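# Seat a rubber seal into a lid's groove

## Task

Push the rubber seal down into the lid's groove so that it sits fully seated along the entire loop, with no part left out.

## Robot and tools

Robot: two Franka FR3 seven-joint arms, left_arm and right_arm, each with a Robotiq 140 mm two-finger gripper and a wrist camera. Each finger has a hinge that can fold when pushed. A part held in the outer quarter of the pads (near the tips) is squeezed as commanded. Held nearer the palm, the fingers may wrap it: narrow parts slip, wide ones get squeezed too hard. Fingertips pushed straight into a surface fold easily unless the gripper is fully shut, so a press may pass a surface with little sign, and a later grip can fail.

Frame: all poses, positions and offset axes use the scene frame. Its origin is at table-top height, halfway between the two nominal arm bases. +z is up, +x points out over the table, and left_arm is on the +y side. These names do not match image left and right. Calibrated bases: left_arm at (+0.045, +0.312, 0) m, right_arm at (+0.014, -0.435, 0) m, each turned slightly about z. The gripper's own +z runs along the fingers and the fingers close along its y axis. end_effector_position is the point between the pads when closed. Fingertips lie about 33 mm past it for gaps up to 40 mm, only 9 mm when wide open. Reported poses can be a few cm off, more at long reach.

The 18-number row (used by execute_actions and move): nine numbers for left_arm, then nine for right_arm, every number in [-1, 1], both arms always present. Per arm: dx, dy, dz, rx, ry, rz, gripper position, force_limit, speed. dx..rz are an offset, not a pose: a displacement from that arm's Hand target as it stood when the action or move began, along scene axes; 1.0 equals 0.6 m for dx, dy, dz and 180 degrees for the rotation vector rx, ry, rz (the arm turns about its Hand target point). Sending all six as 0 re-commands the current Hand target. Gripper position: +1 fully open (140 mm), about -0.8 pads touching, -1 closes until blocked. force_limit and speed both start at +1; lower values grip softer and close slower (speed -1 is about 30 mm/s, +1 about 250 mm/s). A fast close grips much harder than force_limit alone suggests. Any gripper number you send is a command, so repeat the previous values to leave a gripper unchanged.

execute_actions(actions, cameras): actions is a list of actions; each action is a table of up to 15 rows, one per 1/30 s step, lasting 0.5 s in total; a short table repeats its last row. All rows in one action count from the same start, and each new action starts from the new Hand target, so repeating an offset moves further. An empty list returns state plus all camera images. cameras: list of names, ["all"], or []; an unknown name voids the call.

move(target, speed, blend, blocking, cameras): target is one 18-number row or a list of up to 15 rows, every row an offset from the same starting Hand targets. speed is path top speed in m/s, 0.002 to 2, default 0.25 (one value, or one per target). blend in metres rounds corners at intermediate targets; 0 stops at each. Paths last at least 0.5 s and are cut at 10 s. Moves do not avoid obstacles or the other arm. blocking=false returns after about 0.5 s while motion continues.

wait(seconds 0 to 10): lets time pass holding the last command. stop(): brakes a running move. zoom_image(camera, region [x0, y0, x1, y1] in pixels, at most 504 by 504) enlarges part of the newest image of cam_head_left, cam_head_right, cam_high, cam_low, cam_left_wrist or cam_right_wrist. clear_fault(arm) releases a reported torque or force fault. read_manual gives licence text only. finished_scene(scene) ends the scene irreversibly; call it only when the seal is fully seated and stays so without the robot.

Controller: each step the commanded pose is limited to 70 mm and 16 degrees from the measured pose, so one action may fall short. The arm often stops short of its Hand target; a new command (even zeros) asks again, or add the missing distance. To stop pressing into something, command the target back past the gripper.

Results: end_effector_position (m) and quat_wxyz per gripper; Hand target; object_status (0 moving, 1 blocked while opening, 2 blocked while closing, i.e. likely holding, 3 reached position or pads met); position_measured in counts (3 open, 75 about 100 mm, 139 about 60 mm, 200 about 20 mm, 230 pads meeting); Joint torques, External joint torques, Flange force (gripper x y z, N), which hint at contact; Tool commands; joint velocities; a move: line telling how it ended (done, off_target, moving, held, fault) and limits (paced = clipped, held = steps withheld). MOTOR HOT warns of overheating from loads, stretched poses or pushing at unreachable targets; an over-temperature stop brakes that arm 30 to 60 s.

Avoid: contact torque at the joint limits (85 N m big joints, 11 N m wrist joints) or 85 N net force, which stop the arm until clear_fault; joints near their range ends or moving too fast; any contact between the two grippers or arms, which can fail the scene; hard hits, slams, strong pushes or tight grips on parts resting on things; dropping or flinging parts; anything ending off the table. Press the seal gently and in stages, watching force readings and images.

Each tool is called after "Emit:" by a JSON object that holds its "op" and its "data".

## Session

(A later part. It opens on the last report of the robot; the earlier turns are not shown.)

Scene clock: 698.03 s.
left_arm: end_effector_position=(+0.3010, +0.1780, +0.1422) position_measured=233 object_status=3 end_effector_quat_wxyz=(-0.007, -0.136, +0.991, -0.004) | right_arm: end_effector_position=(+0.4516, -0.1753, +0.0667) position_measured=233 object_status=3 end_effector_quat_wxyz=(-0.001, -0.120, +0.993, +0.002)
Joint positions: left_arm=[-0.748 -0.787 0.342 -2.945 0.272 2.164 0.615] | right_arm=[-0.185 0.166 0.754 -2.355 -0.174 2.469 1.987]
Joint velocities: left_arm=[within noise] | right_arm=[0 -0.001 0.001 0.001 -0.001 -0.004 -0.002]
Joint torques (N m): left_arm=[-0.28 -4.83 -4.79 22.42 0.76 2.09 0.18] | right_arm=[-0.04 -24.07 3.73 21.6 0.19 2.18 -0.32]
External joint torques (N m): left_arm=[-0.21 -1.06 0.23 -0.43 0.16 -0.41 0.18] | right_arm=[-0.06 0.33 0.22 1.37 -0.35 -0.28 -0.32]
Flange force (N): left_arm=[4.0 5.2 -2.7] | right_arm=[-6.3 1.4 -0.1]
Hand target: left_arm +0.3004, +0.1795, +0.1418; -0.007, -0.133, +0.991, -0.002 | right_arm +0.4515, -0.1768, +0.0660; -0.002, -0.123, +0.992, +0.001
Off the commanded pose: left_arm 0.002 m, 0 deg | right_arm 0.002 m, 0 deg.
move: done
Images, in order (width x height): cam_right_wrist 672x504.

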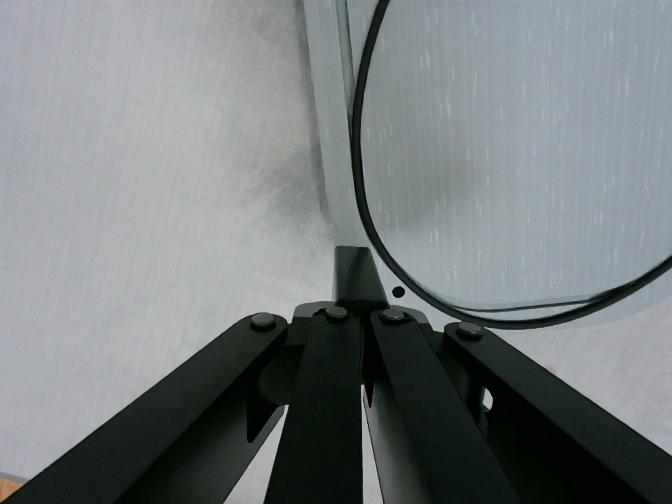

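Emit:
{"op": "move", "data": {"target": [[0,0,0,0,0,0,-1,-1,0,-0.042,-0.0058,-0.0233,0,0,0,-1,-1,0],[0,0,0,0,0,0,-1,-1,0,-0.042,-0.0058,-0.05,0,0,0,-1,-1,0],[0,0,0,0,0,0,-1,-1,0,-0.042,-0.0058,-0.0233,0,0,0,-1,-1,0],[0,0,0,0,0,0,-1,-1,0,-0.0193,0.0072,-0.0233,0,0,0,-1,-1,0],[0,0,0,0,0,0,-1,-1,0,-0.0193,0.0072,-0.05,0,0,0,-1,-1,0],[0,0,0,0,0,0,-1,-1,0,-0.0193,0.0072,-0.0233,0,0,0,-1,-1,0],[0,0,0,0,0,0,-1,-1,0,-0.0008,0.0255,-0.0233,0,0,0,-1,-1,0],[0,0,0,0,0,0,-1,-1,0,-0.0008,0.0255,-0.05,0,0,0,-1,-1,0],[0,0,0,0,0,0,-1,-1,0,0.02,0.0482,0.02,0,0,0,-1,-1,0]], "speed": 0.06, "blend": [0.002,0,0.002,0.002,0,0.002,0.002,0,0], "cameras": ["cam_right_wrist","cam_head_left"]}}

Emit:
{"op": "zoom_image", "data": {"camera": "cam_right_wrist", "region": [200, 0, 500, 300]}}

Emit:
{"op": "zoom_image", "data": {"camera": "cam_head_left", "region": [360, 210, 500, 350]}}

Scene clock: 720.30 s.
left_arm: end_effector_position=(+0.3010, +0.1780, +0.1422) position_measured=233 object_status=3 end_effector_quat_wxyz=(-0.007, -0.136, +0.991, -0.004) | right_arm: end_effector_position=(+0.4637, -0.1476, +0.0774) position_measured=233 object_status=3 end_effector_quat_wxyz=(-0.001, -0.122, +0.993, +0.001)
Joint positions: left_arm=[-0.748 -0.787 0.342 -2.945 0.272 2.164 0.615] | right_arm=[-0.123 0.219 0.734 -2.259 -0.215 2.41 2.046]
Joint velocities: left_arm=[within noise] | right_arm=[0 -0.001 0 -0.002 0 -0.004 -0.006]
Joint torques (N m): left_arm=[-0.3 -4.87 -4.83 22.43 0.74 2.1 0.17] | right_arm=[-0.46 -27.65 5.83 22.16 0.94 2.15 -0.23]
External joint torques (N m): left_arm=[-0.27 -1.06 0.15 -0.47 0.13 -0.41 0.17] | right_arm=[-0.44 -0.73 1.19 1.41 0.36 -0.3 -0.23]
Flange force (N): left_arm=[4.2 5.0 -2.7] | right_arm=[-0.3 -0.4 -6.0]
Hand target: left_arm +0.3004, +0.1795, +0.1418; -0.007, -0.133, +0.991, -0.002 | right_arm +0.4635, -0.1479, +0.0780; -0.002, -0.123, +0.992, +0.001
Off the commanded pose: left_arm 0.002 m, 0 deg | right_arm 0.001 m, 0 deg.
move: done
Images, in order (width x height): cam_head_left 672x504, cam_right_wrist 672x504.

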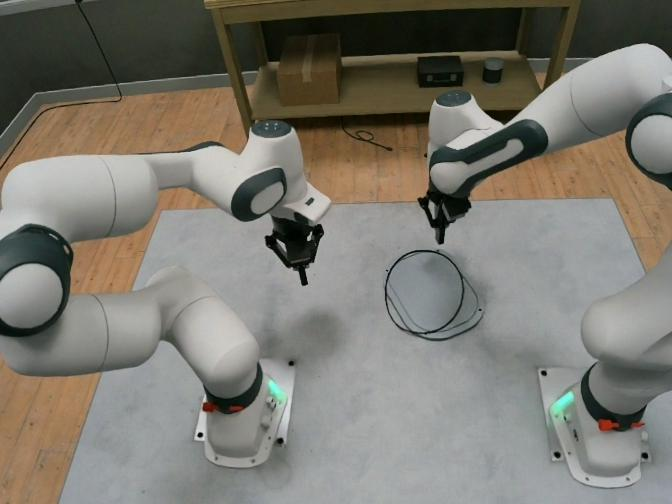

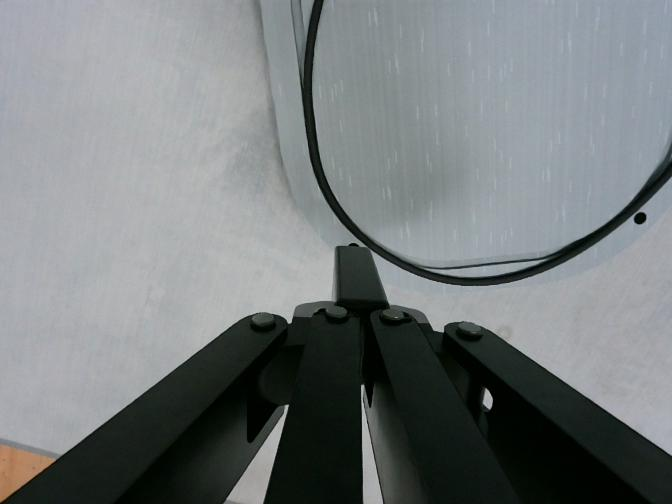

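Scaled by 1.680 from the camera's 672x504 image, which has a finer 960x720 frame.

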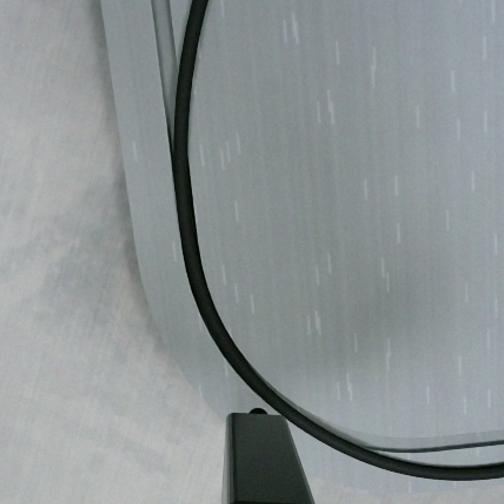

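Scaled by 3.600 from the camera's 672x504 image, which has a finer 960x720 frame.

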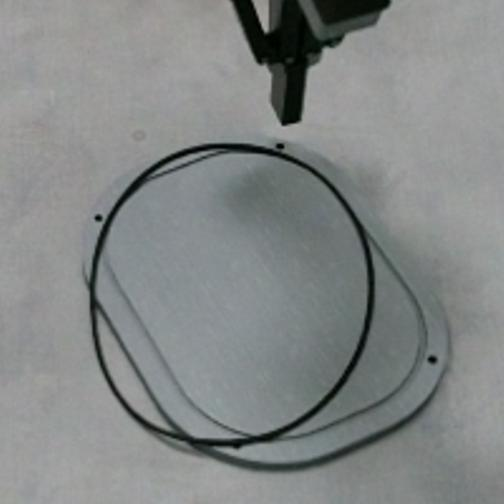

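Emit:
{"op": "move", "data": {"target": [[0,0,0,0,0,0,-1,-1,0,-0.0078,0,-0.0433,0,0,0,-1,-1,0],[0,0,0,0,0,0,-1,-1,0,-0.0078,0,-0.07,0,0,0,-1,-1,0],[0,0,0,0,0,0,-1,-1,0,-0.0078,0,-0.0433,0,0,0,-1,-1,0],[0,0,0,0,0,0,-1,-1,0,-0.0008,0.0253,-0.0433,0,0,0,-1,-1,0],[0,0,0,0,0,0,-1,-1,0,-0.0008,0.0253,-0.07,0,0,0,-1,-1,0],[0,0,0,0,0,0,-1,-1,0,-0.0008,0.0253,-0.0433,0,0,0,-1,-1,0],[0,0,0,0,0,0,-1,-1,0,0.006,0.054,-0.0433,0,0,0,-1,-1,0],[0,0,0,0,0,0,-1,-1,0,0.006,0.054,-0.061,0,0,0,-1,-1,0],[0,0,0,0,0,0,-1,-1,0,-0.006,0.05,-0.061,0,0,0,-1,-1,0],[0,0,0,0,0,0,-1,-1,0,-0.003,0.051,-0.07,0,0,0,-1,-1,0],[0,0,0,0,0,0,-1,-1,0,0.0,0.0767,0,0,0,0,-1,-1,0]], "speed": 0.06, "blend": [0.002,0,0.002,0.002,0,0.002,0.002,0.002,0.001,0,0], "cameras": ["cam_right_wrist","cam_head_left"]}}

Emit:
{"op": "zoom_image", "data": {"camera": "cam_right_wrist", "region": [200, 0, 600, 300]}}

Scene clock: 736.70 s.
left_arm: end_effector_position=(+0.3010, +0.1780, +0.1422) position_measured=233 object_status=3 end_effector_quat_wxyz=(-0.007, -0.136, +0.991, -0.004) | right_arm: end_effector_position=(+0.4638, -0.1015, +0.0774) position_measured=233 object_status=3 end_effector_quat_wxyz=(-0.001, -0.122, +0.993, +0.001)
Joint positions: left_arm=[-0.748 -0.787 0.342 -2.945 0.272 2.164 0.615] | right_arm=[-0.004 0.296 0.694 -2.162 -0.267 2.373 2.148]
Joint velocities: left_arm=[within noise] | right_arm=[0.001 0.001 0.001 -0.001 0.001 -0.004 -0.002]
Joint torques (N m): left_arm=[-0.29 -4.86 -4.85 22.47 0.75 2.1 0.22] | right_arm=[-0.48 -31.17 7.36 22.18 0.95 2.18 -0.29]
External joint torques (N m): left_arm=[-0.32 -0.95 0.09 -0.52 0.15 -0.43 0.22] | right_arm=[-0.63 -0.71 1.06 1.2 0.33 -0.29 -0.29]
Flange force (N): left_arm=[4.1 4.7 -2.5] | right_arm=[-0.3 -1.0 -5.3]
Hand target: left_arm +0.3004, +0.1795, +0.1418; -0.007, -0.133, +0.991, -0.002 | right_arm +0.4635, -0.1019, +0.0780; -0.002, -0.123, +0.992, +0.001
Off the commanded pose: left_arm 0.002 m, 0 deg | right_arm 0.001 m, 0 deg.
move: done
Images, in order (width x height): cam_head_left 672x504, cam_right_wrist 672x504.

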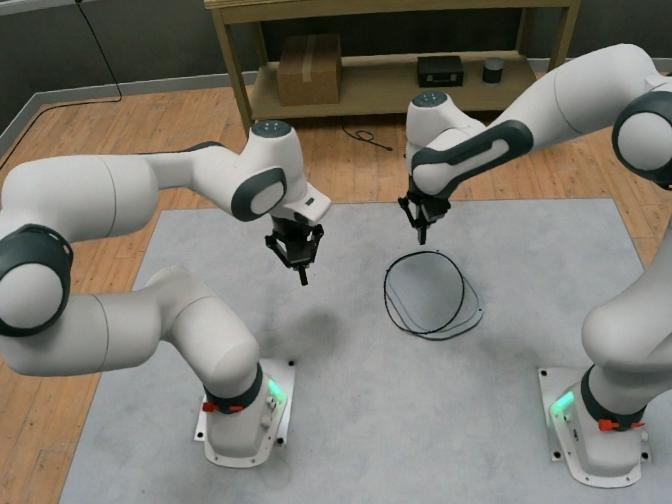

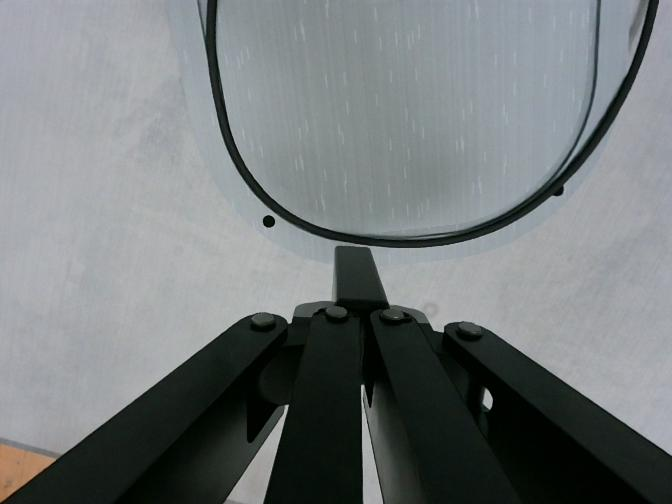

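Scaled by 1.260 from the camera's 672x504 image, which has a finer 960x720 frame.

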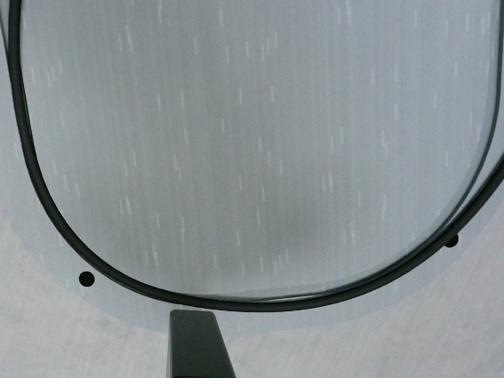

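Emit:
{"op": "move", "data": {"target": [[0,0,0,0,0,0,-1,-1,0,0,0,-0.061,0,0,0,-1,-1,0],[0,0,0,0,0,0,-1,-1,0,-0.0103,-0.0015,-0.061,0,0,0,-1,-1,0],[0,0,0,0,0,0,-1,-1,0,-0.005,0.001,-0.07,0,0,0,-1,-1,0],[0,0,0,0,0,0,-1,-1,0,-0.005,0.001,-0.0433,0,0,0,-1,-1,0],[0,0,0,0,0,0,-1,-1,0,-0.008,0.0245,-0.0433,0,0,0,-1,-1,0],[0,0,0,0,0,0,-1,-1,0,-0.008,0.0245,-0.061,0,0,0,-1,-1,0],[0,0,0,0,0,0,-1,-1,0,-0.02,0.0198,-0.061,0,0,0,-1,-1,0],[0,0,0,0,0,0,-1,-1,0,-0.0147,0.022,-0.07,0,0,0,-1,-1,0],[0,0,0,0,0,0,-1,-1,0,-0.0147,0.022,-0.0433,0,0,0,-1,-1,0],[0,0,0,0,0,0,-1,-1,0,-0.0175,0.046,-0.0433,0,0,0,-1,-1,0],[0,0,0,0,0,0,-1,-1,0,-0.0175,0.046,-0.061,0,0,0,-1,-1,0],[0,0,0,0,0,0,-1,-1,0,-0.0295,0.0413,-0.061,0,0,0,-1,-1,0],[0,0,0,0,0,0,-1,-1,0,-0.0242,0.0435,-0.07,0,0,0,-1,-1,0],[0,0,0,0,0,0,-1,-1,0,-0.018,0.0687,0,0,0,0,-1,-1,0]], "speed": 0.08, "blend": [0.001,0.001,0,0.002,0.002,0.001,0.001,0,0.002,0.002,0.001,0.001,0,0], "cameras": ["cam_right_wrist","cam_head_left"]}}

Emit:
{"op": "zoom_image", "data": {"camera": "cam_right_wrist", "region": [200, 0, 600, 300]}}

Scene clock: 764.50 s.
left_arm: end_effector_position=(+0.3010, +0.1780, +0.1422) position_measured=233 object_status=3 end_effector_quat_wxyz=(-0.007, -0.136, +0.991, -0.004) | right_arm: end_effector_position=(+0.4531, -0.0603, +0.0776) position_measured=233 object_status=3 end_effector_quat_wxyz=(-0.001, -0.122, +0.993, +0.001)
Joint positions: left_arm=[-0.748 -0.787 0.342 -2.945 0.272 2.164 0.615] | right_arm=[0.099 0.343 0.668 -2.096 -0.293 2.347 2.231]
Joint velocities: left_arm=[within noise] | right_arm=[0.001 0 0.001 0.001 0 -0.005 0]
Joint torques (N m): left_arm=[-0.3 -4.85 -4.79 22.44 0.75 2.11 0.2] | right_arm=[-0.48 -33.31 8.04 22.39 0.97 2.19 -0.28]
External joint torques (N m): left_arm=[-0.28 -1.06 0.18 -0.45 0.14 -0.4 0.2] | right_arm=[-0.44 -0.71 1.08 1.26 0.34 -0.28 -0.28]
Flange force (N): left_arm=[4.1 5.0 -2.7] | right_arm=[-1.1 -0.3 -4.8]
Hand target: left_arm +0.3004, +0.1795, +0.1418; -0.007, -0.133, +0.991, -0.002 | right_arm +0.4527, -0.0606, +0.0780; -0.002, -0.123, +0.992, +0.001
Off the commanded pose: left_arm 0.002 m, 0 deg | right_arm 0.001 m, 0 deg.
move: done
Images, in order (width x height): cam_head_left 672x504, cam_right_wrist 672x504.

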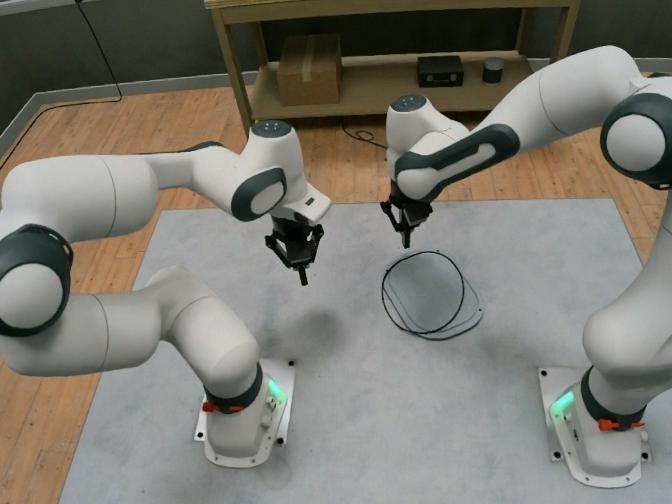

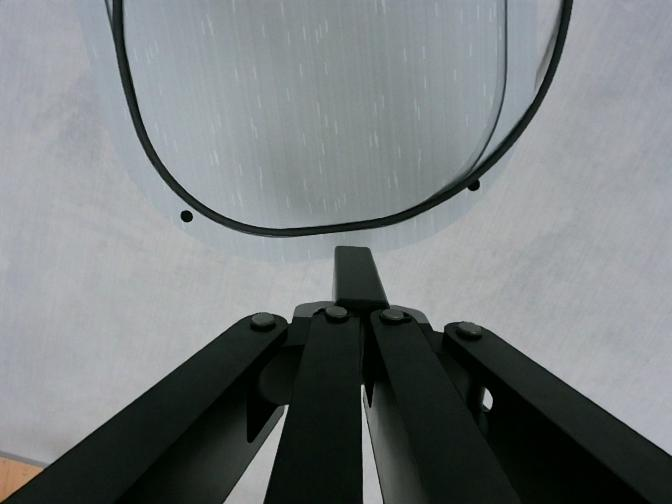

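Scaled by 1.260 from the camera's 672x504 image, which has a finer 960x720 frame.

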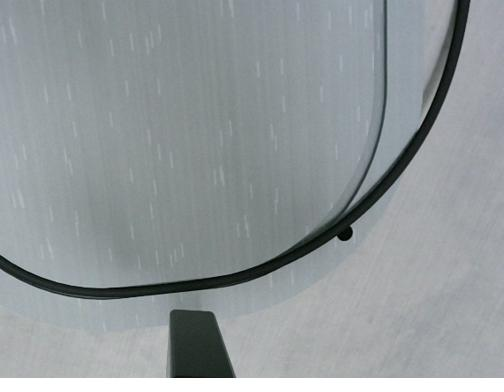

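Emit:
{"op": "move", "data": {"target": [[0,0,0,0,0,0,-1,-1,0,-0.0178,0.033,-0.0433,0,0,0,-1,-1,0],[0,0,0,0,0,0,-1,-1,0,-0.0178,0.033,-0.061,0,0,0,-1,-1,0],[0,0,0,0,0,0,-1,-1,0,-0.0312,0.023,-0.061,0,0,0,-1,-1,0],[0,0,0,0,0,0,-1,-1,0,-0.0258,0.027,-0.07,0,0,0,-1,-1,0],[0,0,0,0,0,0,-1,-1,0,-0.0258,0.027,-0.0433,0,0,0,-1,-1,0],[0,0,0,0,0,0,-1,-1,0,-0.0478,0.0637,-0.0433,0,0,0,-1,-1,0],[0,0,0,0,0,0,-1,-1,0,-0.0478,0.0637,-0.061,0,0,0,-1,-1,0],[0,0,0,0,0,0,-1,-1,0,-0.0568,0.0495,-0.061,0,0,0,-1,-1,0],[0,0,0,0,0,0,-1,-1,0,-0.0532,0.0552,-0.07,0,0,0,-1,-1,0],[0,0,0,0,0,0,-1,-1,0,-0.0532,0.0552,-0.0433,0,0,0,-1,-1,0],[0,0,0,0,0,0,-1,-1,0,-0.0807,0.0857,-0.02,0,0,0,-1,-1,0]], "speed": 0.08, "blend": [0.002,0.001,0.001,0,0.002,0.002,0.001,0.001,0,0.002,0], "cameras": ["cam_right_wrist","cam_head_left"]}}

Emit:
{"op": "zoom_image", "data": {"camera": "cam_right_wrist", "region": [200, 0, 600, 300]}}

Emit:
{"op": "zoom_image", "data": {"camera": "cam_head_left", "region": [360, 210, 500, 350]}}

Scene clock: 793.30 s.
left_arm: end_effector_position=(+0.3010, +0.1780, +0.1422) position_measured=233 object_status=3 end_effector_quat_wxyz=(-0.007, -0.136, +0.991, -0.004) | right_arm: end_effector_position=(+0.4046, -0.0091, +0.0653) position_measured=233 object_status=3 end_effector_quat_wxyz=(-0.002, -0.126, +0.992, +0.001)
Joint positions: left_arm=[-0.748 -0.787 0.342 -2.945 0.272 2.164 0.615] | right_arm=[0.236 0.367 0.65 -2.098 -0.311 2.37 2.356]
Joint velocities: left_arm=[within noise] | right_arm=[0 0 0.001 0 0 -0.003 0.007]
Joint torques (N m): left_arm=[-0.22 -4.81 -4.84 22.45 0.75 2.1 0.16] | right_arm=[-0.07 -34.51 8.22 22.11 0.94 2.17 0.07]
External joint torques (N m): left_arm=[-0.24 -1.01 0.11 -0.44 0.14 -0.4 0.16] | right_arm=[0.1 -1.18 1.06 1.33 0.31 -0.3 0.07]
Flange force (N): left_arm=[4.1 4.8 -2.7] | right_arm=[-0.7 1.1 -4.8]
Hand target: left_arm +0.3004, +0.1795, +0.1418; -0.007, -0.133, +0.991, -0.002 | right_arm +0.4042, -0.0092, +0.0660; -0.002, -0.123, +0.992, +0.001
Off the commanded pose: left_arm 0.002 m, 0 deg | right_arm 0.001 m, 0 deg.
move: done
Images, in order (width x height): cam_head_left 672x504, cam_right_wrist 672x504.

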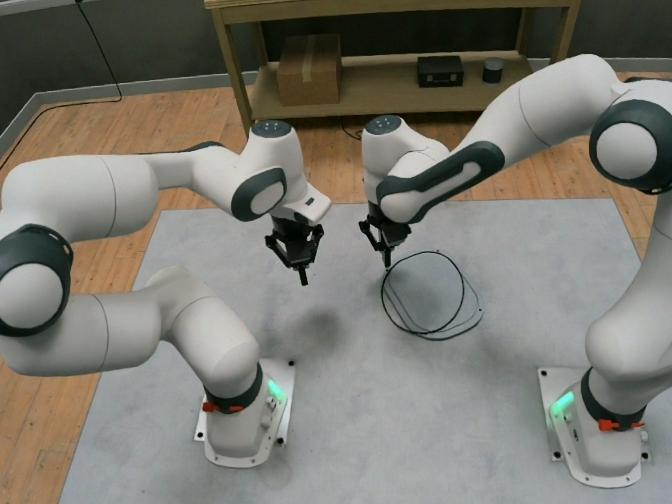

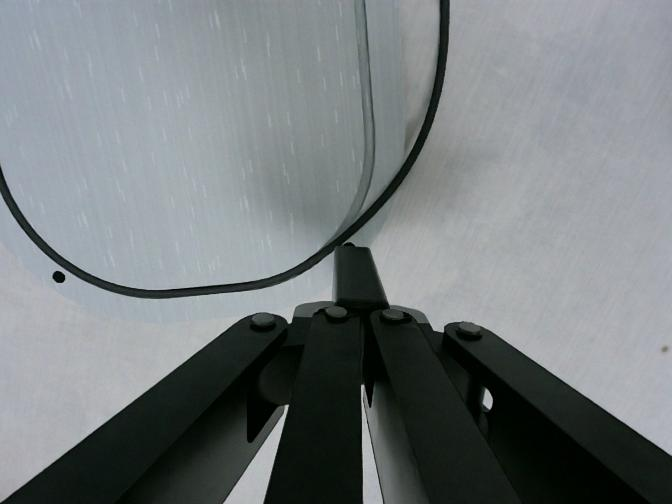

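Scaled by 1.260 from the camera's 672x504 image, which has a finer 960x720 frame.

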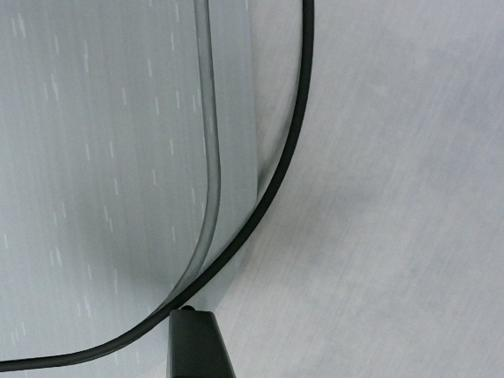

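Scaled by 3.600 from the camera's 672x504 image, which has a finer 960x720 frame.

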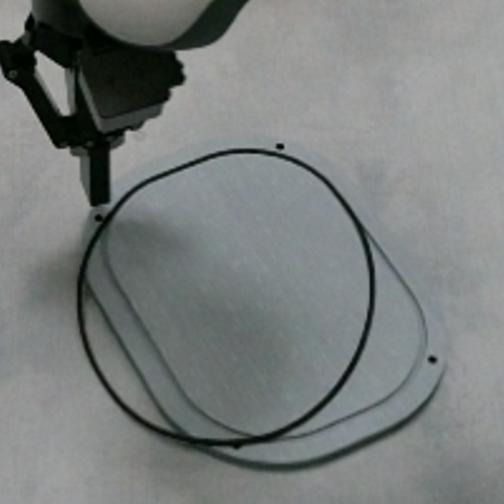

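Emit:
{"op": "move", "data": {"target": [[0,0,0,0,0,0,-1,-1,0,-0.0198,-0.0028,-0.02,0,0,0,-1,-1,0],[0,0,0,0,0,0,-1,-1,0,-0.0198,-0.0028,-0.0417,0,0,0,-1,-1,0],[0,0,0,0,0,0,-1,-1,0,-0.0262,-0.0182,-0.0417,0,0,0,-1,-1,0],[0,0,0,0,0,0,-1,-1,0,-0.0237,-0.012,-0.05,0,0,0,-1,-1,0],[0,0,0,0,0,0,-1,-1,0,-0.0237,-0.012,-0.02,0,0,0,-1,-1,0],[0,0,0,0,0,0,-1,-1,0,-0.0372,0.0065,-0.02,0,0,0,-1,-1,0],[0,0,0,0,0,0,-1,-1,0,-0.0372,0.0065,-0.0417,0,0,0,-1,-1,0],[0,0,0,0,0,0,-1,-1,0,-0.04,-0.015,-0.0417,0,0,0,-1,-1,0],[0,0,0,0,0,0,-1,-1,0,-0.0392,-0.0083,-0.05,0,0,0,-1,-1,0],[0,0,0,0,0,0,-1,-1,0,-0.0392,-0.0083,-0.02,0,0,0,-1,-1,0],[0,0,0,0,0,0,-1,-1,0,-0.056,0.013,-0.02,0,0,0,-1,-1,0],[0,0,0,0,0,0,-1,-1,0,-0.056,0.013,-0.0417,0,0,0,-1,-1,0],[0,0,0,0,0,0,-1,-1,0,-0.0525,-0.0135,-0.0417,0,0,0,-1,-1,0],[0,0,0,0,0,0,-1,-1,0,-0.0533,-0.0068,-0.05,0,0,0,-1,-1,0],[0,0,0,0,0,0,-1,-1,0,-0.07,0.02,0.02,0,0,0,-1,-1,0]], "speed": 0.1, "blend": [0.002,0.001,0.001,0,0.002,0.002,0.001,0.001,0,0.002,0.002,0.001,0.001,0,0], "cameras": ["cam_right_wrist","cam_head_left"]}}

Emit:
{"op": "zoom_image", "data": {"camera": "cam_right_wrist", "region": [100, 0, 500, 300]}}

Emit:
{"op": "zoom_image", "data": {"camera": "cam_head_left", "region": [360, 210, 500, 350]}}

Scene clock: 823.37 s.
left_arm: end_effector_position=(+0.3010, +0.1780, +0.1422) position_measured=233 object_status=3 end_effector_quat_wxyz=(-0.007, -0.136, +0.991, -0.004) | right_arm: end_effector_position=(+0.3627, +0.0033, +0.0776) position_measured=233 object_status=3 end_effector_quat_wxyz=(-0.001, -0.122, +0.993, +0.001)
Joint positions: left_arm=[-0.748 -0.787 0.342 -2.945 0.272 2.164 0.615] | right_arm=[0.279 0.289 0.671 -2.164 -0.254 2.377 2.399]
Joint velocities: left_arm=[within noise] | right_arm=[0.001 -0.001 -0.001 0.001 0.001 -0.004 -0.003]
Joint torques (N m): left_arm=[-0.26 -4.8 -4.81 22.43 0.76 2.1 0.19] | right_arm=[-0.48 -31.39 6.99 22.07 0.95 2.09 -0.27]
External joint torques (N m): left_arm=[-0.23 -1 0.19 -0.47 0.15 -0.41 0.19] | right_arm=[-0.46 -0.72 1.14 1.09 0.32 -0.38 -0.27]
Flange force (N): left_arm=[3.9 5.0 -2.6] | right_arm=[-0.4 -0.6 -5.3]
Hand target: left_arm +0.3004, +0.1795, +0.1418; -0.007, -0.133, +0.991, -0.002 | right_arm +0.3622, +0.0028, +0.0780; -0.002, -0.123, +0.992, +0.001
Off the commanded pose: left_arm 0.002 m, 0 deg | right_arm 0.001 m, 0 deg.
move: done
Images, in order (width x height): cam_head_left 672x504, cam_right_wrist 672x504.

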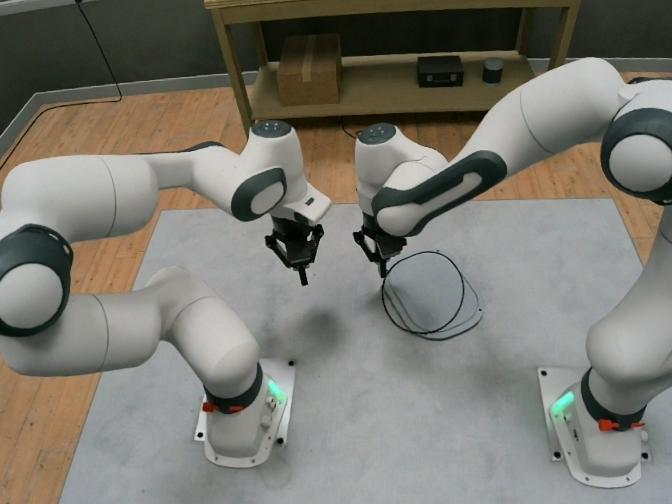

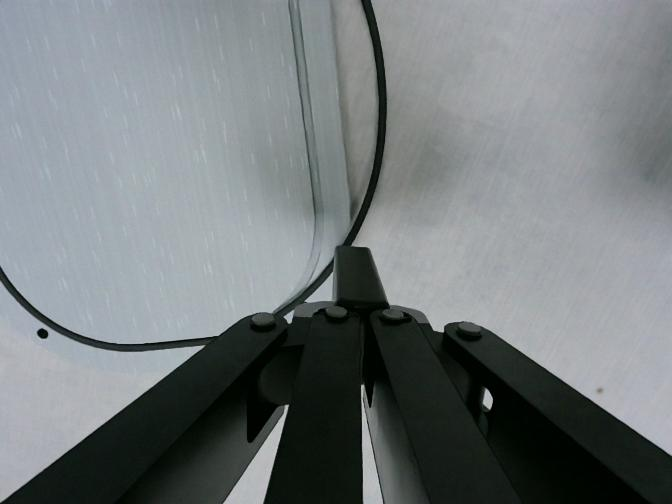

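Scaled by 1.260 from the camera's 672x504 image, which has a finer 960x720 frame.

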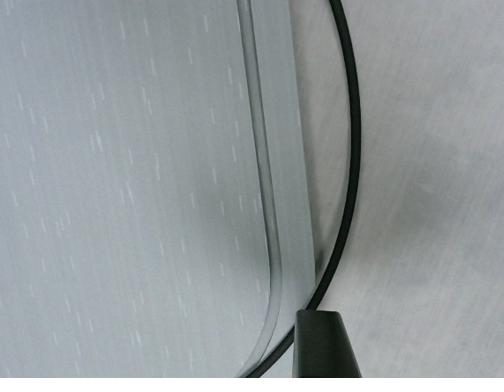

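Scaled by 3.600 from the camera's 672x504 image, which has a finer 960x720 frame.

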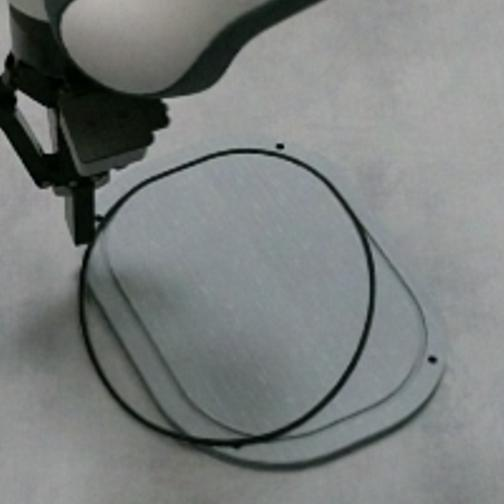

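Emit:
{"op": "move", "data": {"target": [[0,0,0,0,0,0,-1,-1,0,0,0,0.07,0,0,0,-0.5,-1,0],[0,0,0,0,0,0,-1,-1,0,-0.1133,-0.31,0.07,0,0,-0.2,-0.5,-1,0]], "speed": 0.2, "blend": 0.01, "cameras": ["cam_right_wrist","cam_head_left"]}}

Emit:
{"op": "zoom_image", "data": {"camera": "cam_head_left", "region": [360, 210, 500, 350]}}

Scene clock: 839.97 s.
left_arm: end_effector_position=(+0.3010, +0.1780, +0.1422) position_measured=233 object_status=3 end_effector_quat_wxyz=(-0.007, -0.136, +0.991, -0.004) | right_arm: end_effector_position=(+0.2957, -0.1829, +0.1202) position_measured=192 object_status=3 end_effector_quat_wxyz=(+0.000, +0.187, +0.982, +0.002)
Joint positions: left_arm=[-0.748 -0.787 0.342 -2.945 0.272 2.164 0.615] | right_arm=[0.213 -0.431 0.587 -2.731 0.332 2.339 2.426]
Joint velocities: left_arm=[within noise] | right_arm=[-0.002 -0.001 0 -0.001 0 -0.001 0.007]
Joint torques (N m): left_arm=[-0.29 -4.82 -4.83 22.41 0.76 2.1 0.14] | right_arm=[-0.11 -11.84 -5.48 21.82 0.85 2.15 0.04]
External joint torques (N m): left_arm=[-0.27 -1.04 0.16 -0.5 0.15 -0.42 0.14] | right_arm=[-0.12 -0.43 0.29 0.32 0.2 -0.34 0.04]
Flange force (N): left_arm=[4.3 4.9 -2.7] | right_arm=[1.0 -0.2 -2.2]
Hand target: left_arm +0.3004, +0.1795, +0.1418; -0.007, -0.133, +0.991, -0.002 | right_arm +0.2943, -0.1832, +0.1200; -0.002, +0.190, +0.982, +0.002
Off the commanded pose: left_arm 0.002 m, 0 deg | right_arm 0.001 m, 0 deg.
move: done
Images, in order (width x height): cam_head_left 672x504, cam_right_wrist 672x504.

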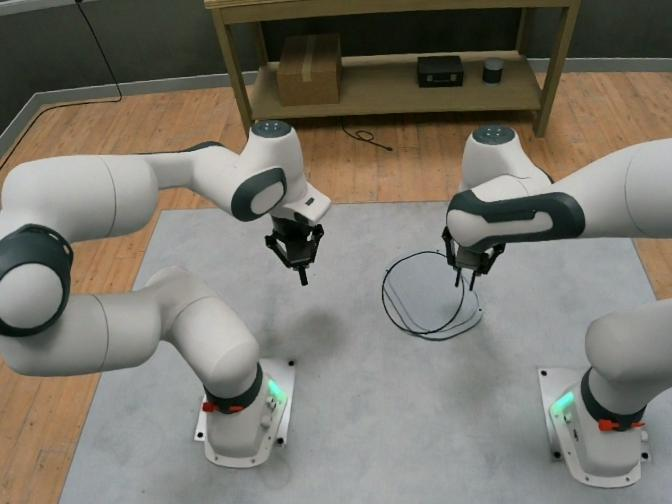

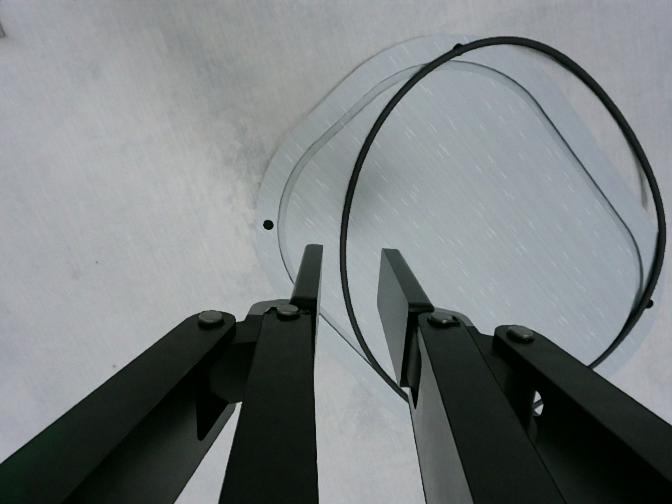

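Scaled by 3.600 from the camera's 672x504 image, which has a finer 960x720 frame.

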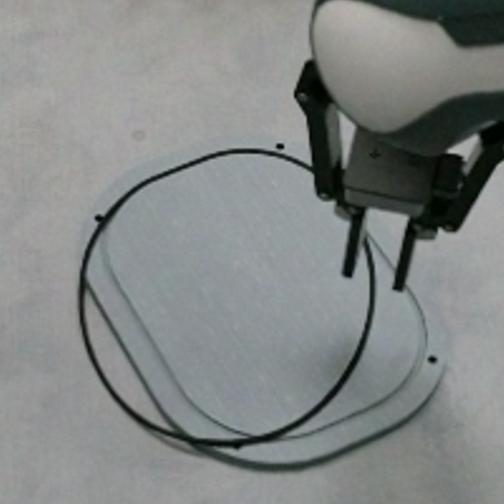

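Emit:
{"op": "move", "data": {"target": [[0,0,0,0,0,0,-1,-1,0,0,0,-0.1225,0,0,0,-0.5,-1,0],[0,0,0,0,0,0,-1,-1,0,0,0,-0.123,0,0,0,-1,-1,-1],[0,0,0,0,0,0,-1,-1,0,0,0,-0.113,0,0,0,-1,-1,-1],[0,0,0,0,0,0,-1,-1,0,-0.0475,-0.0387,-0.113,0,0,0,-1,-1,-1]], "speed": 0.06, "cameras": ["cam_right_wrist","cam_head_left"]}}

Emit:
{"op": "zoom_image", "data": {"camera": "cam_head_left", "region": [360, 210, 500, 350]}}

Scene clock: 854.30 s.
left_arm: end_effector_position=(+0.3010, +0.1780, +0.1422) position_measured=233 object_status=3 end_effector_quat_wxyz=(-0.007, -0.136, +0.991, -0.004) | right_arm: end_effector_position=(+0.2669, -0.2059, +0.0523) position_measured=225 object_status=2 end_effector_quat_wxyz=(-0.001, +0.191, +0.982, +0.002)
Joint positions: left_arm=[-0.748 -0.787 0.342 -2.945 0.272 2.164 0.615] | right_arm=[0.242 -0.347 0.622 -2.892 0.385 2.574 2.421]
Joint velocities: left_arm=[within noise] | right_arm=[0 0 -0.002 0 0 0 -0.007]
Joint torques (N m): left_arm=[-0.29 -4.79 -4.83 22.47 0.76 2.1 0.2] | right_arm=[0.25 -11.97 -4.33 18.8 0.77 2.21 -0.22]
External joint torques (N m): left_arm=[-0.28 -0.96 0.14 -0.48 0.15 -0.42 0.2] | right_arm=[0.23 -0.56 -0.04 0.32 0.29 -0.27 -0.22]
Flange force (N): left_arm=[3.9 4.7 -2.6] | right_arm=[1.5 -2.3 -4.2]
Hand target: left_arm +0.3004, +0.1795, +0.1418; -0.007, -0.133, +0.991, -0.002 | right_arm +0.2658, -0.2064, +0.0522; -0.002, +0.190, +0.982, +0.002
Off the commanded pose: left_arm 0.002 m, 0 deg | right_arm 0.001 m, 0 deg.
move: done
Images, in order (width x height): cam_head_left 672x504, cam_right_wrist 672x504.

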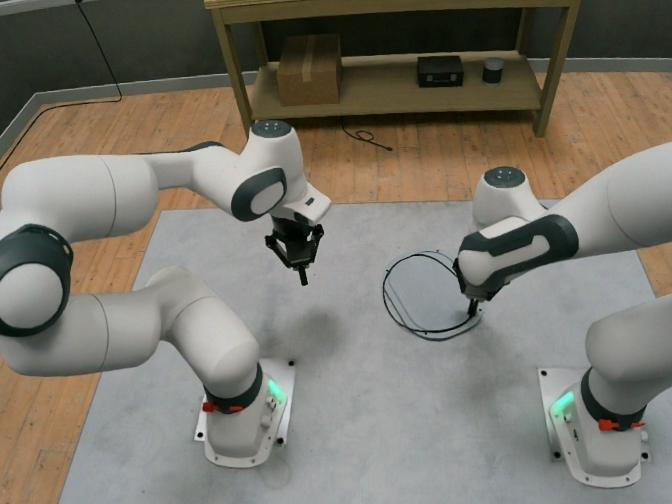

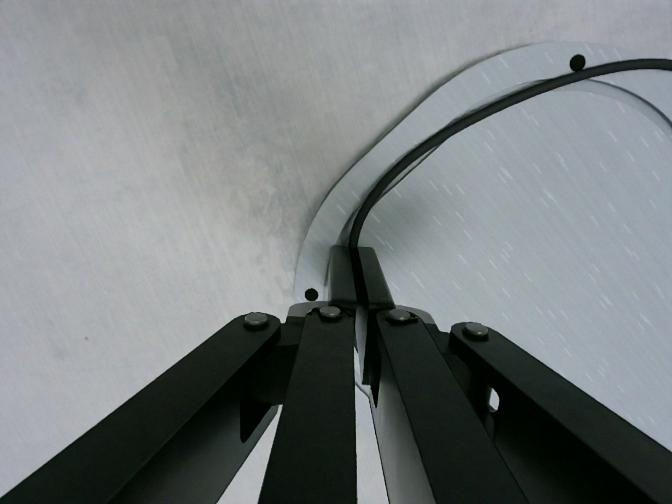

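Scaled by 3.600 from the camera's 672x504 image, which has a finer 960x720 frame.

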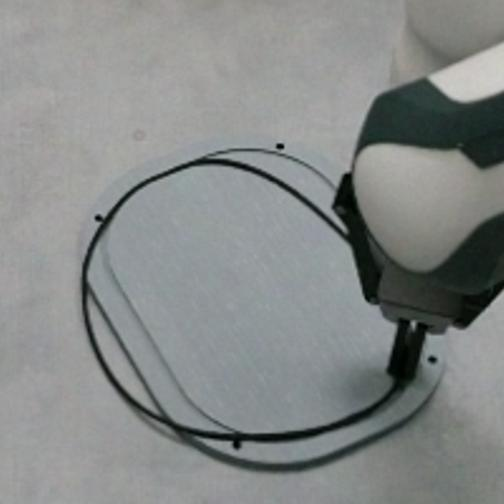

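Emit:
{"op": "move", "data": {"target": [[0.0977,-0.345,-0.04,0,0,0,-1,-1,0,0,0,-0.011,0,0,0,-1,-1,-1],[0.0977,-0.345,-0.08,0,0,0,-1,-1,0,0,0,-0.011,0,0,0,-1,-1,-1]], "speed": 0.2, "blend": 0.01, "cameras": ["cam_left_wrist"]}}

Emit:
{"op": "zoom_image", "data": {"camera": "cam_left_wrist", "region": [200, 0, 500, 240]}}

Scene clock: 868.83 s.
left_arm: end_effector_position=(+0.3587, -0.0254, +0.0940) position_measured=233 object_status=3 end_effector_quat_wxyz=(-0.007, -0.129, +0.992, +0.000) | right_arm: end_effector_position=(+0.2653, -0.2058, +0.0466) position_measured=225 object_status=2 end_effector_quat_wxyz=(-0.003, +0.190, +0.982, +0.002)
Joint positions: left_arm=[-1.033 -0.058 0.243 -2.496 0.004 2.432 0.493] | right_arm=[0.238 -0.327 0.628 -2.895 0.385 2.594 2.419]
Joint velocities: left_arm=[0.001 0.002 -0.001 0 -0.001 0.004 0] | right_arm=[within noise]
Joint torques (N m): left_arm=[-0.27 -25.09 -0.19 21.32 0.18 2.41 -0.19] | right_arm=[-0.9 -9.8 -3.13 17.88 0.35 2.99 -0.09]
External joint torques (N m): left_arm=[-0.28 0.56 0.23 0.5 -0.31 -0.08 -0.2] | right_arm=[-0.96 1.92 0.9 -0.32 -0.11 0.52 -0.09]
Flange force (N): left_arm=[-1.2 -3.3 0.8] | right_arm=[-5.0 7.7 12.3]
Hand target: left_arm +0.3590, -0.0275, +0.0938; -0.007, -0.133, +0.991, -0.002 | right_arm +0.2658, -0.2064, +0.0456; -0.002, +0.190, +0.982, +0.002
Off the commanded pose: left_arm 0.002 m, 0 deg | right_arm 0.001 m, 0 deg.
move: done
Images, in order (width x height): cam_left_wrist 672x504.

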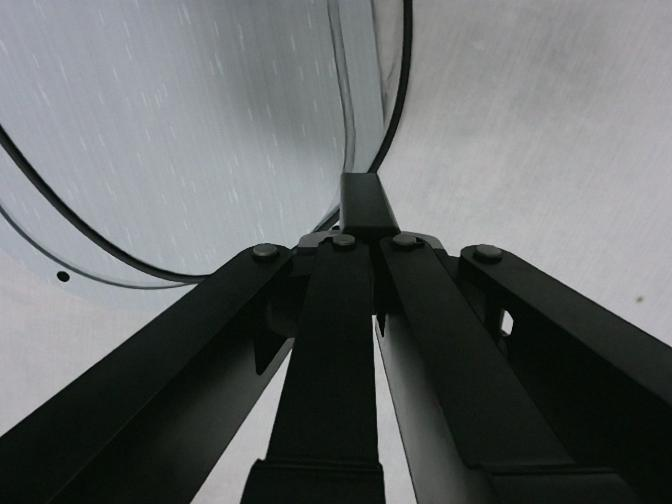

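Scaled by 1.680 from the camera's 672x504 image, which has a finer 960x720 frame.

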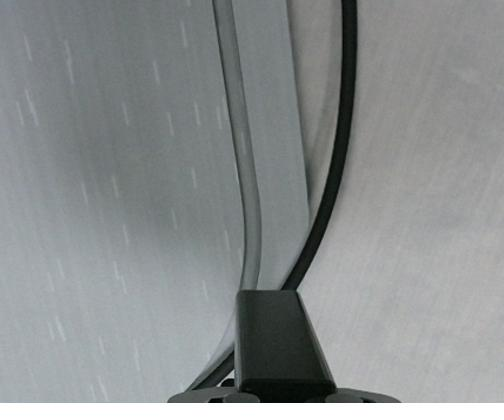

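Emit:
{"op": "move", "data": {"target": [[0.0425,0.002,-0.043,0,0,0,-1,-1,0,0,0,0,0,0,0,-1,-1,-1],[0.0425,0.002,-0.0688,0,0,0,-1,-1,0,0,0,0,0,0,0,-1,-1,-1],[0.0342,-0.018,-0.0688,0,0,0,-1,-1,0,0,0,0,0,0,0,-1,-1,-1],[0.0373,-0.0103,-0.0763,0,0,0,-1,-1,0,0,0,0,0,0,0,-1,-1,-1],[0.0373,-0.0103,-0.043,0,0,0,-1,-1,0,0,0,0,0,0,0,-1,-1,-1],[0.0202,0.0133,-0.043,0,0,0,-1,-1,0,0,0,0,0,0,0,-1,-1,-1],[0.0202,0.0133,-0.0688,0,0,0,-1,-1,0,0,0,0,0,0,0,-1,-1,-1],[0.0188,-0.015,-0.0688,0,0,0,-1,-1,0,0,0,0,0,0,0,-1,-1,-1],[0.0192,-0.0067,-0.0763,0,0,0,-1,-1,0,0,0,0,0,0,0,-1,-1,-1],[0.0192,-0.0067,-0.043,0,0,0,-1,-1,0,0,0,0,0,0,0,-1,-1,-1],[-0.0043,0.0232,-0.043,0,0,0,-1,-1,0,0,0,0,0,0,0,-1,-1,-1],[-0.0043,0.0232,-0.0688,0,0,0,-1,-1,0,0,0,0,0,0,0,-1,-1,-1],[0.0033,-0.0143,-0.0688,0,0,0,-1,-1,0,0,0,0,0,0,0,-1,-1,-1],[0.0017,-0.0062,-0.0763,0,0,0,-1,-1,0,0,0,0,0,0,0,-1,-1,-1],[0,0,0.01,0,0,0,-1,-1,0,0,0,0,0,0,0,-1,-1,-1]], "speed": 0.1, "blend": [0.002,0.001,0.001,0,0.002,0.002,0.001,0.001,0,0.002,0.002,0.001,0.001,0,0], "cameras": ["cam_left_wrist","cam_head_left"]}}

Emit:
{"op": "zoom_image", "data": {"camera": "cam_left_wrist", "region": [100, 0, 500, 280]}}

Emit:
{"op": "zoom_image", "data": {"camera": "cam_head_left", "region": [360, 210, 500, 350]}}

Scene clock: 903.87 s.
left_arm: end_effector_position=(+0.3586, -0.0288, +0.0991) position_measured=233 object_status=3 end_effector_quat_wxyz=(-0.007, -0.130, +0.991, -0.004) | right_arm: end_effector_position=(+0.2653, -0.2058, +0.0466) position_measured=225 object_status=2 end_effector_quat_wxyz=(-0.003, +0.190, +0.982, +0.002)
Joint positions: left_arm=[-1.035 -0.066 0.243 -2.491 -0.001 2.425 0.491] | right_arm=[0.238 -0.327 0.628 -2.895 0.385 2.594 2.419]
Joint velocities: left_arm=[0.001 0 0 -0.001 0 -0.004 -0.002] | right_arm=[within noise]
Joint torques (N m): left_arm=[-0.27 -26.15 -0.04 21.08 0.82 2.11 -0.12] | right_arm=[-0.87 -9.86 -3.08 17.87 0.39 2.99 -0.08]
External joint torques (N m): left_arm=[-0.29 -0.44 0.44 -0.09 0.32 -0.43 -0.12] | right_arm=[-0.91 1.86 0.96 -0.3 -0.08 0.52 -0.08]
Flange force (N): left_arm=[0.8 1.4 -2.3] | right_arm=[-4.7 7.6 12.0]
Hand target: left_arm +0.3590, -0.0275, +0.0998; -0.007, -0.133, +0.991, -0.002 | right_arm +0.2658, -0.2064, +0.0456; -0.002, +0.190, +0.982, +0.002
Off the commanded pose: left_arm 0.002 m, 0 deg | right_arm 0.001 m, 0 deg.
move: done
Images, in order (width x height): cam_head_left 672x504, cam_left_wrist 672x504.

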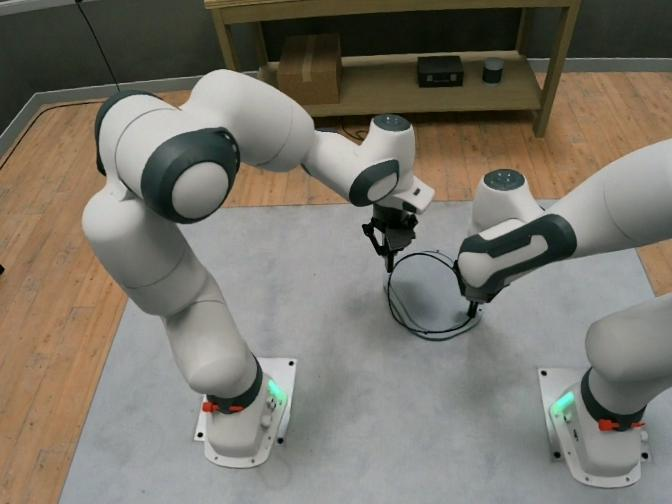

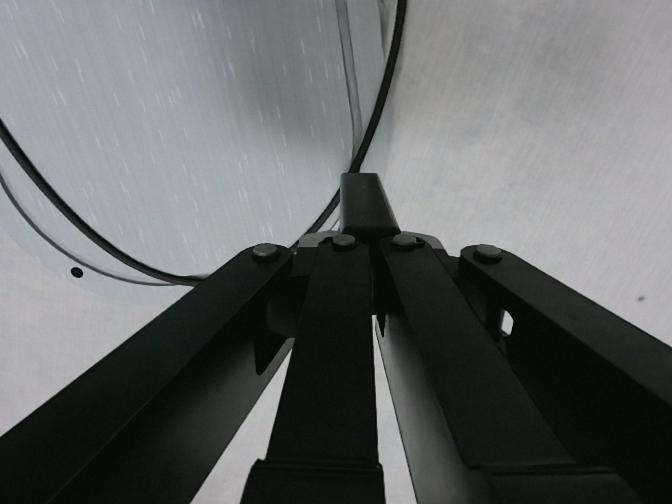

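Scaled by 1.260 from the camera's 672x504 image, which has a finer 960x720 frame.

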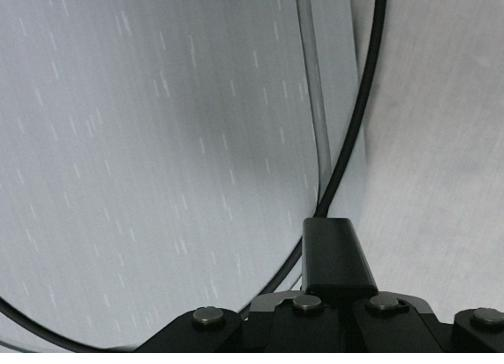

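Scaled by 3.600 from the camera's 672x504 image, which has a finer 960x720 frame.

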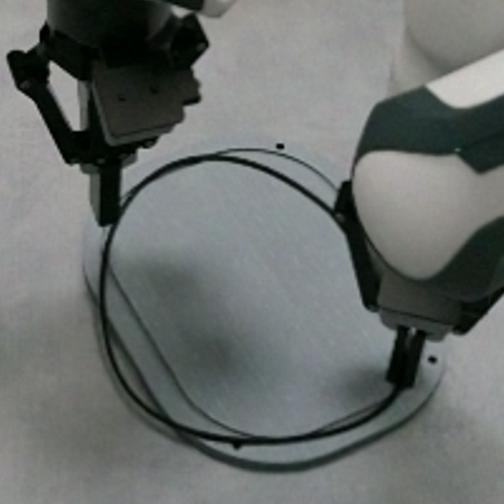

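Emit:
{"op": "move", "data": {"target": [[-0.081,-0.019,0,0,0,0,-0.35,-1,0,0,0,0,0,0,0,-1,-1,-1],[-0.081,-0.019,-0.0695,0,0,0,-0.35,-1,0,0,0,0,0,0,0,-1,-1,-1],[-0.081,-0.019,-0.069,0,0,0,-1,-1,-1,0,0,0,0,0,0,-1,-1,-1],[-0.081,-0.019,-0.062,0,0,0,-1,-1,-1,0,0,0,0,0,0,-1,-1,-1]], "speed": 0.08, "cameras": ["cam_left_wrist","cam_head_left"]}}

Emit:
{"op": "zoom_image", "data": {"camera": "cam_head_left", "region": [360, 210, 500, 350]}}

Scene clock: 919.90 s.
left_arm: end_effector_position=(+0.3109, -0.0385, +0.0615) position_measured=230 object_status=3 end_effector_quat_wxyz=(-0.006, -0.134, +0.991, -0.002) | right_arm: end_effector_position=(+0.2653, -0.2058, +0.0466) position_measured=225 object_status=2 end_effector_quat_wxyz=(-0.003, +0.190, +0.982, +0.002)
Joint positions: left_arm=[-1.063 -0.041 0.174 -2.588 -0.01 2.546 0.396] | right_arm=[0.238 -0.327 0.628 -2.895 0.385 2.594 2.419]
Joint velocities: left_arm=[0 0 -0.001 0 0.001 -0.005 0] | right_arm=[within noise]
Joint torques (N m): left_arm=[-0.31 -26.07 0.21 19.7 0.44 2.16 0.06] | right_arm=[-0.82 -9.85 -3.06 17.97 0.37 3 -0.05]
External joint torques (N m): left_arm=[-0.25 -0.57 0.49 0.09 0.01 -0.39 0.06] | right_arm=[-0.9 1.89 0.95 -0.19 -0.09 0.53 -0.05]
Flange force (N): left_arm=[-0.1 1.0 -2.6] | right_arm=[-4.8 8.0 12.2]
Hand target: left_arm +0.3104, -0.0389, +0.0626; -0.007, -0.133, +0.991, -0.002 | right_arm +0.2658, -0.2064, +0.0456; -0.002, +0.190, +0.982, +0.002
Off the commanded pose: left_arm 0.001 m, 0 deg | right_arm 0.001 m, 0 deg.
move: done
Images, in order (width x height): cam_head_left 672x504, cam_left_wrist 672x504.

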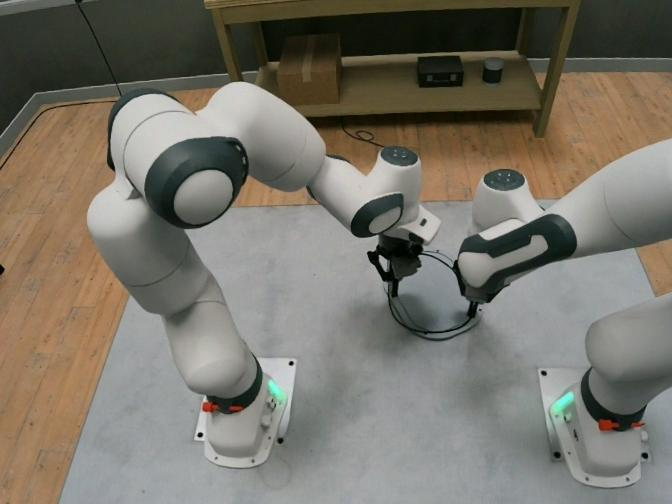

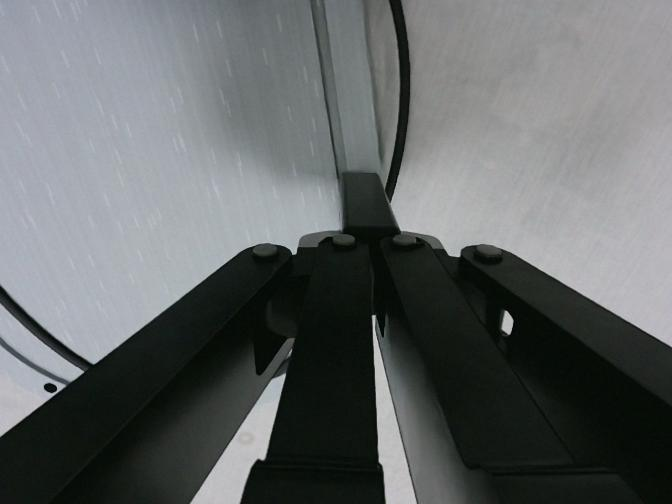

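Scaled by 3.600 from the camera's 672x504 image, which has a finer 960x720 frame.

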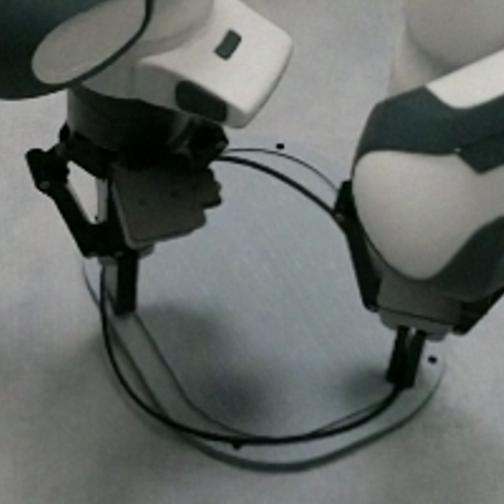

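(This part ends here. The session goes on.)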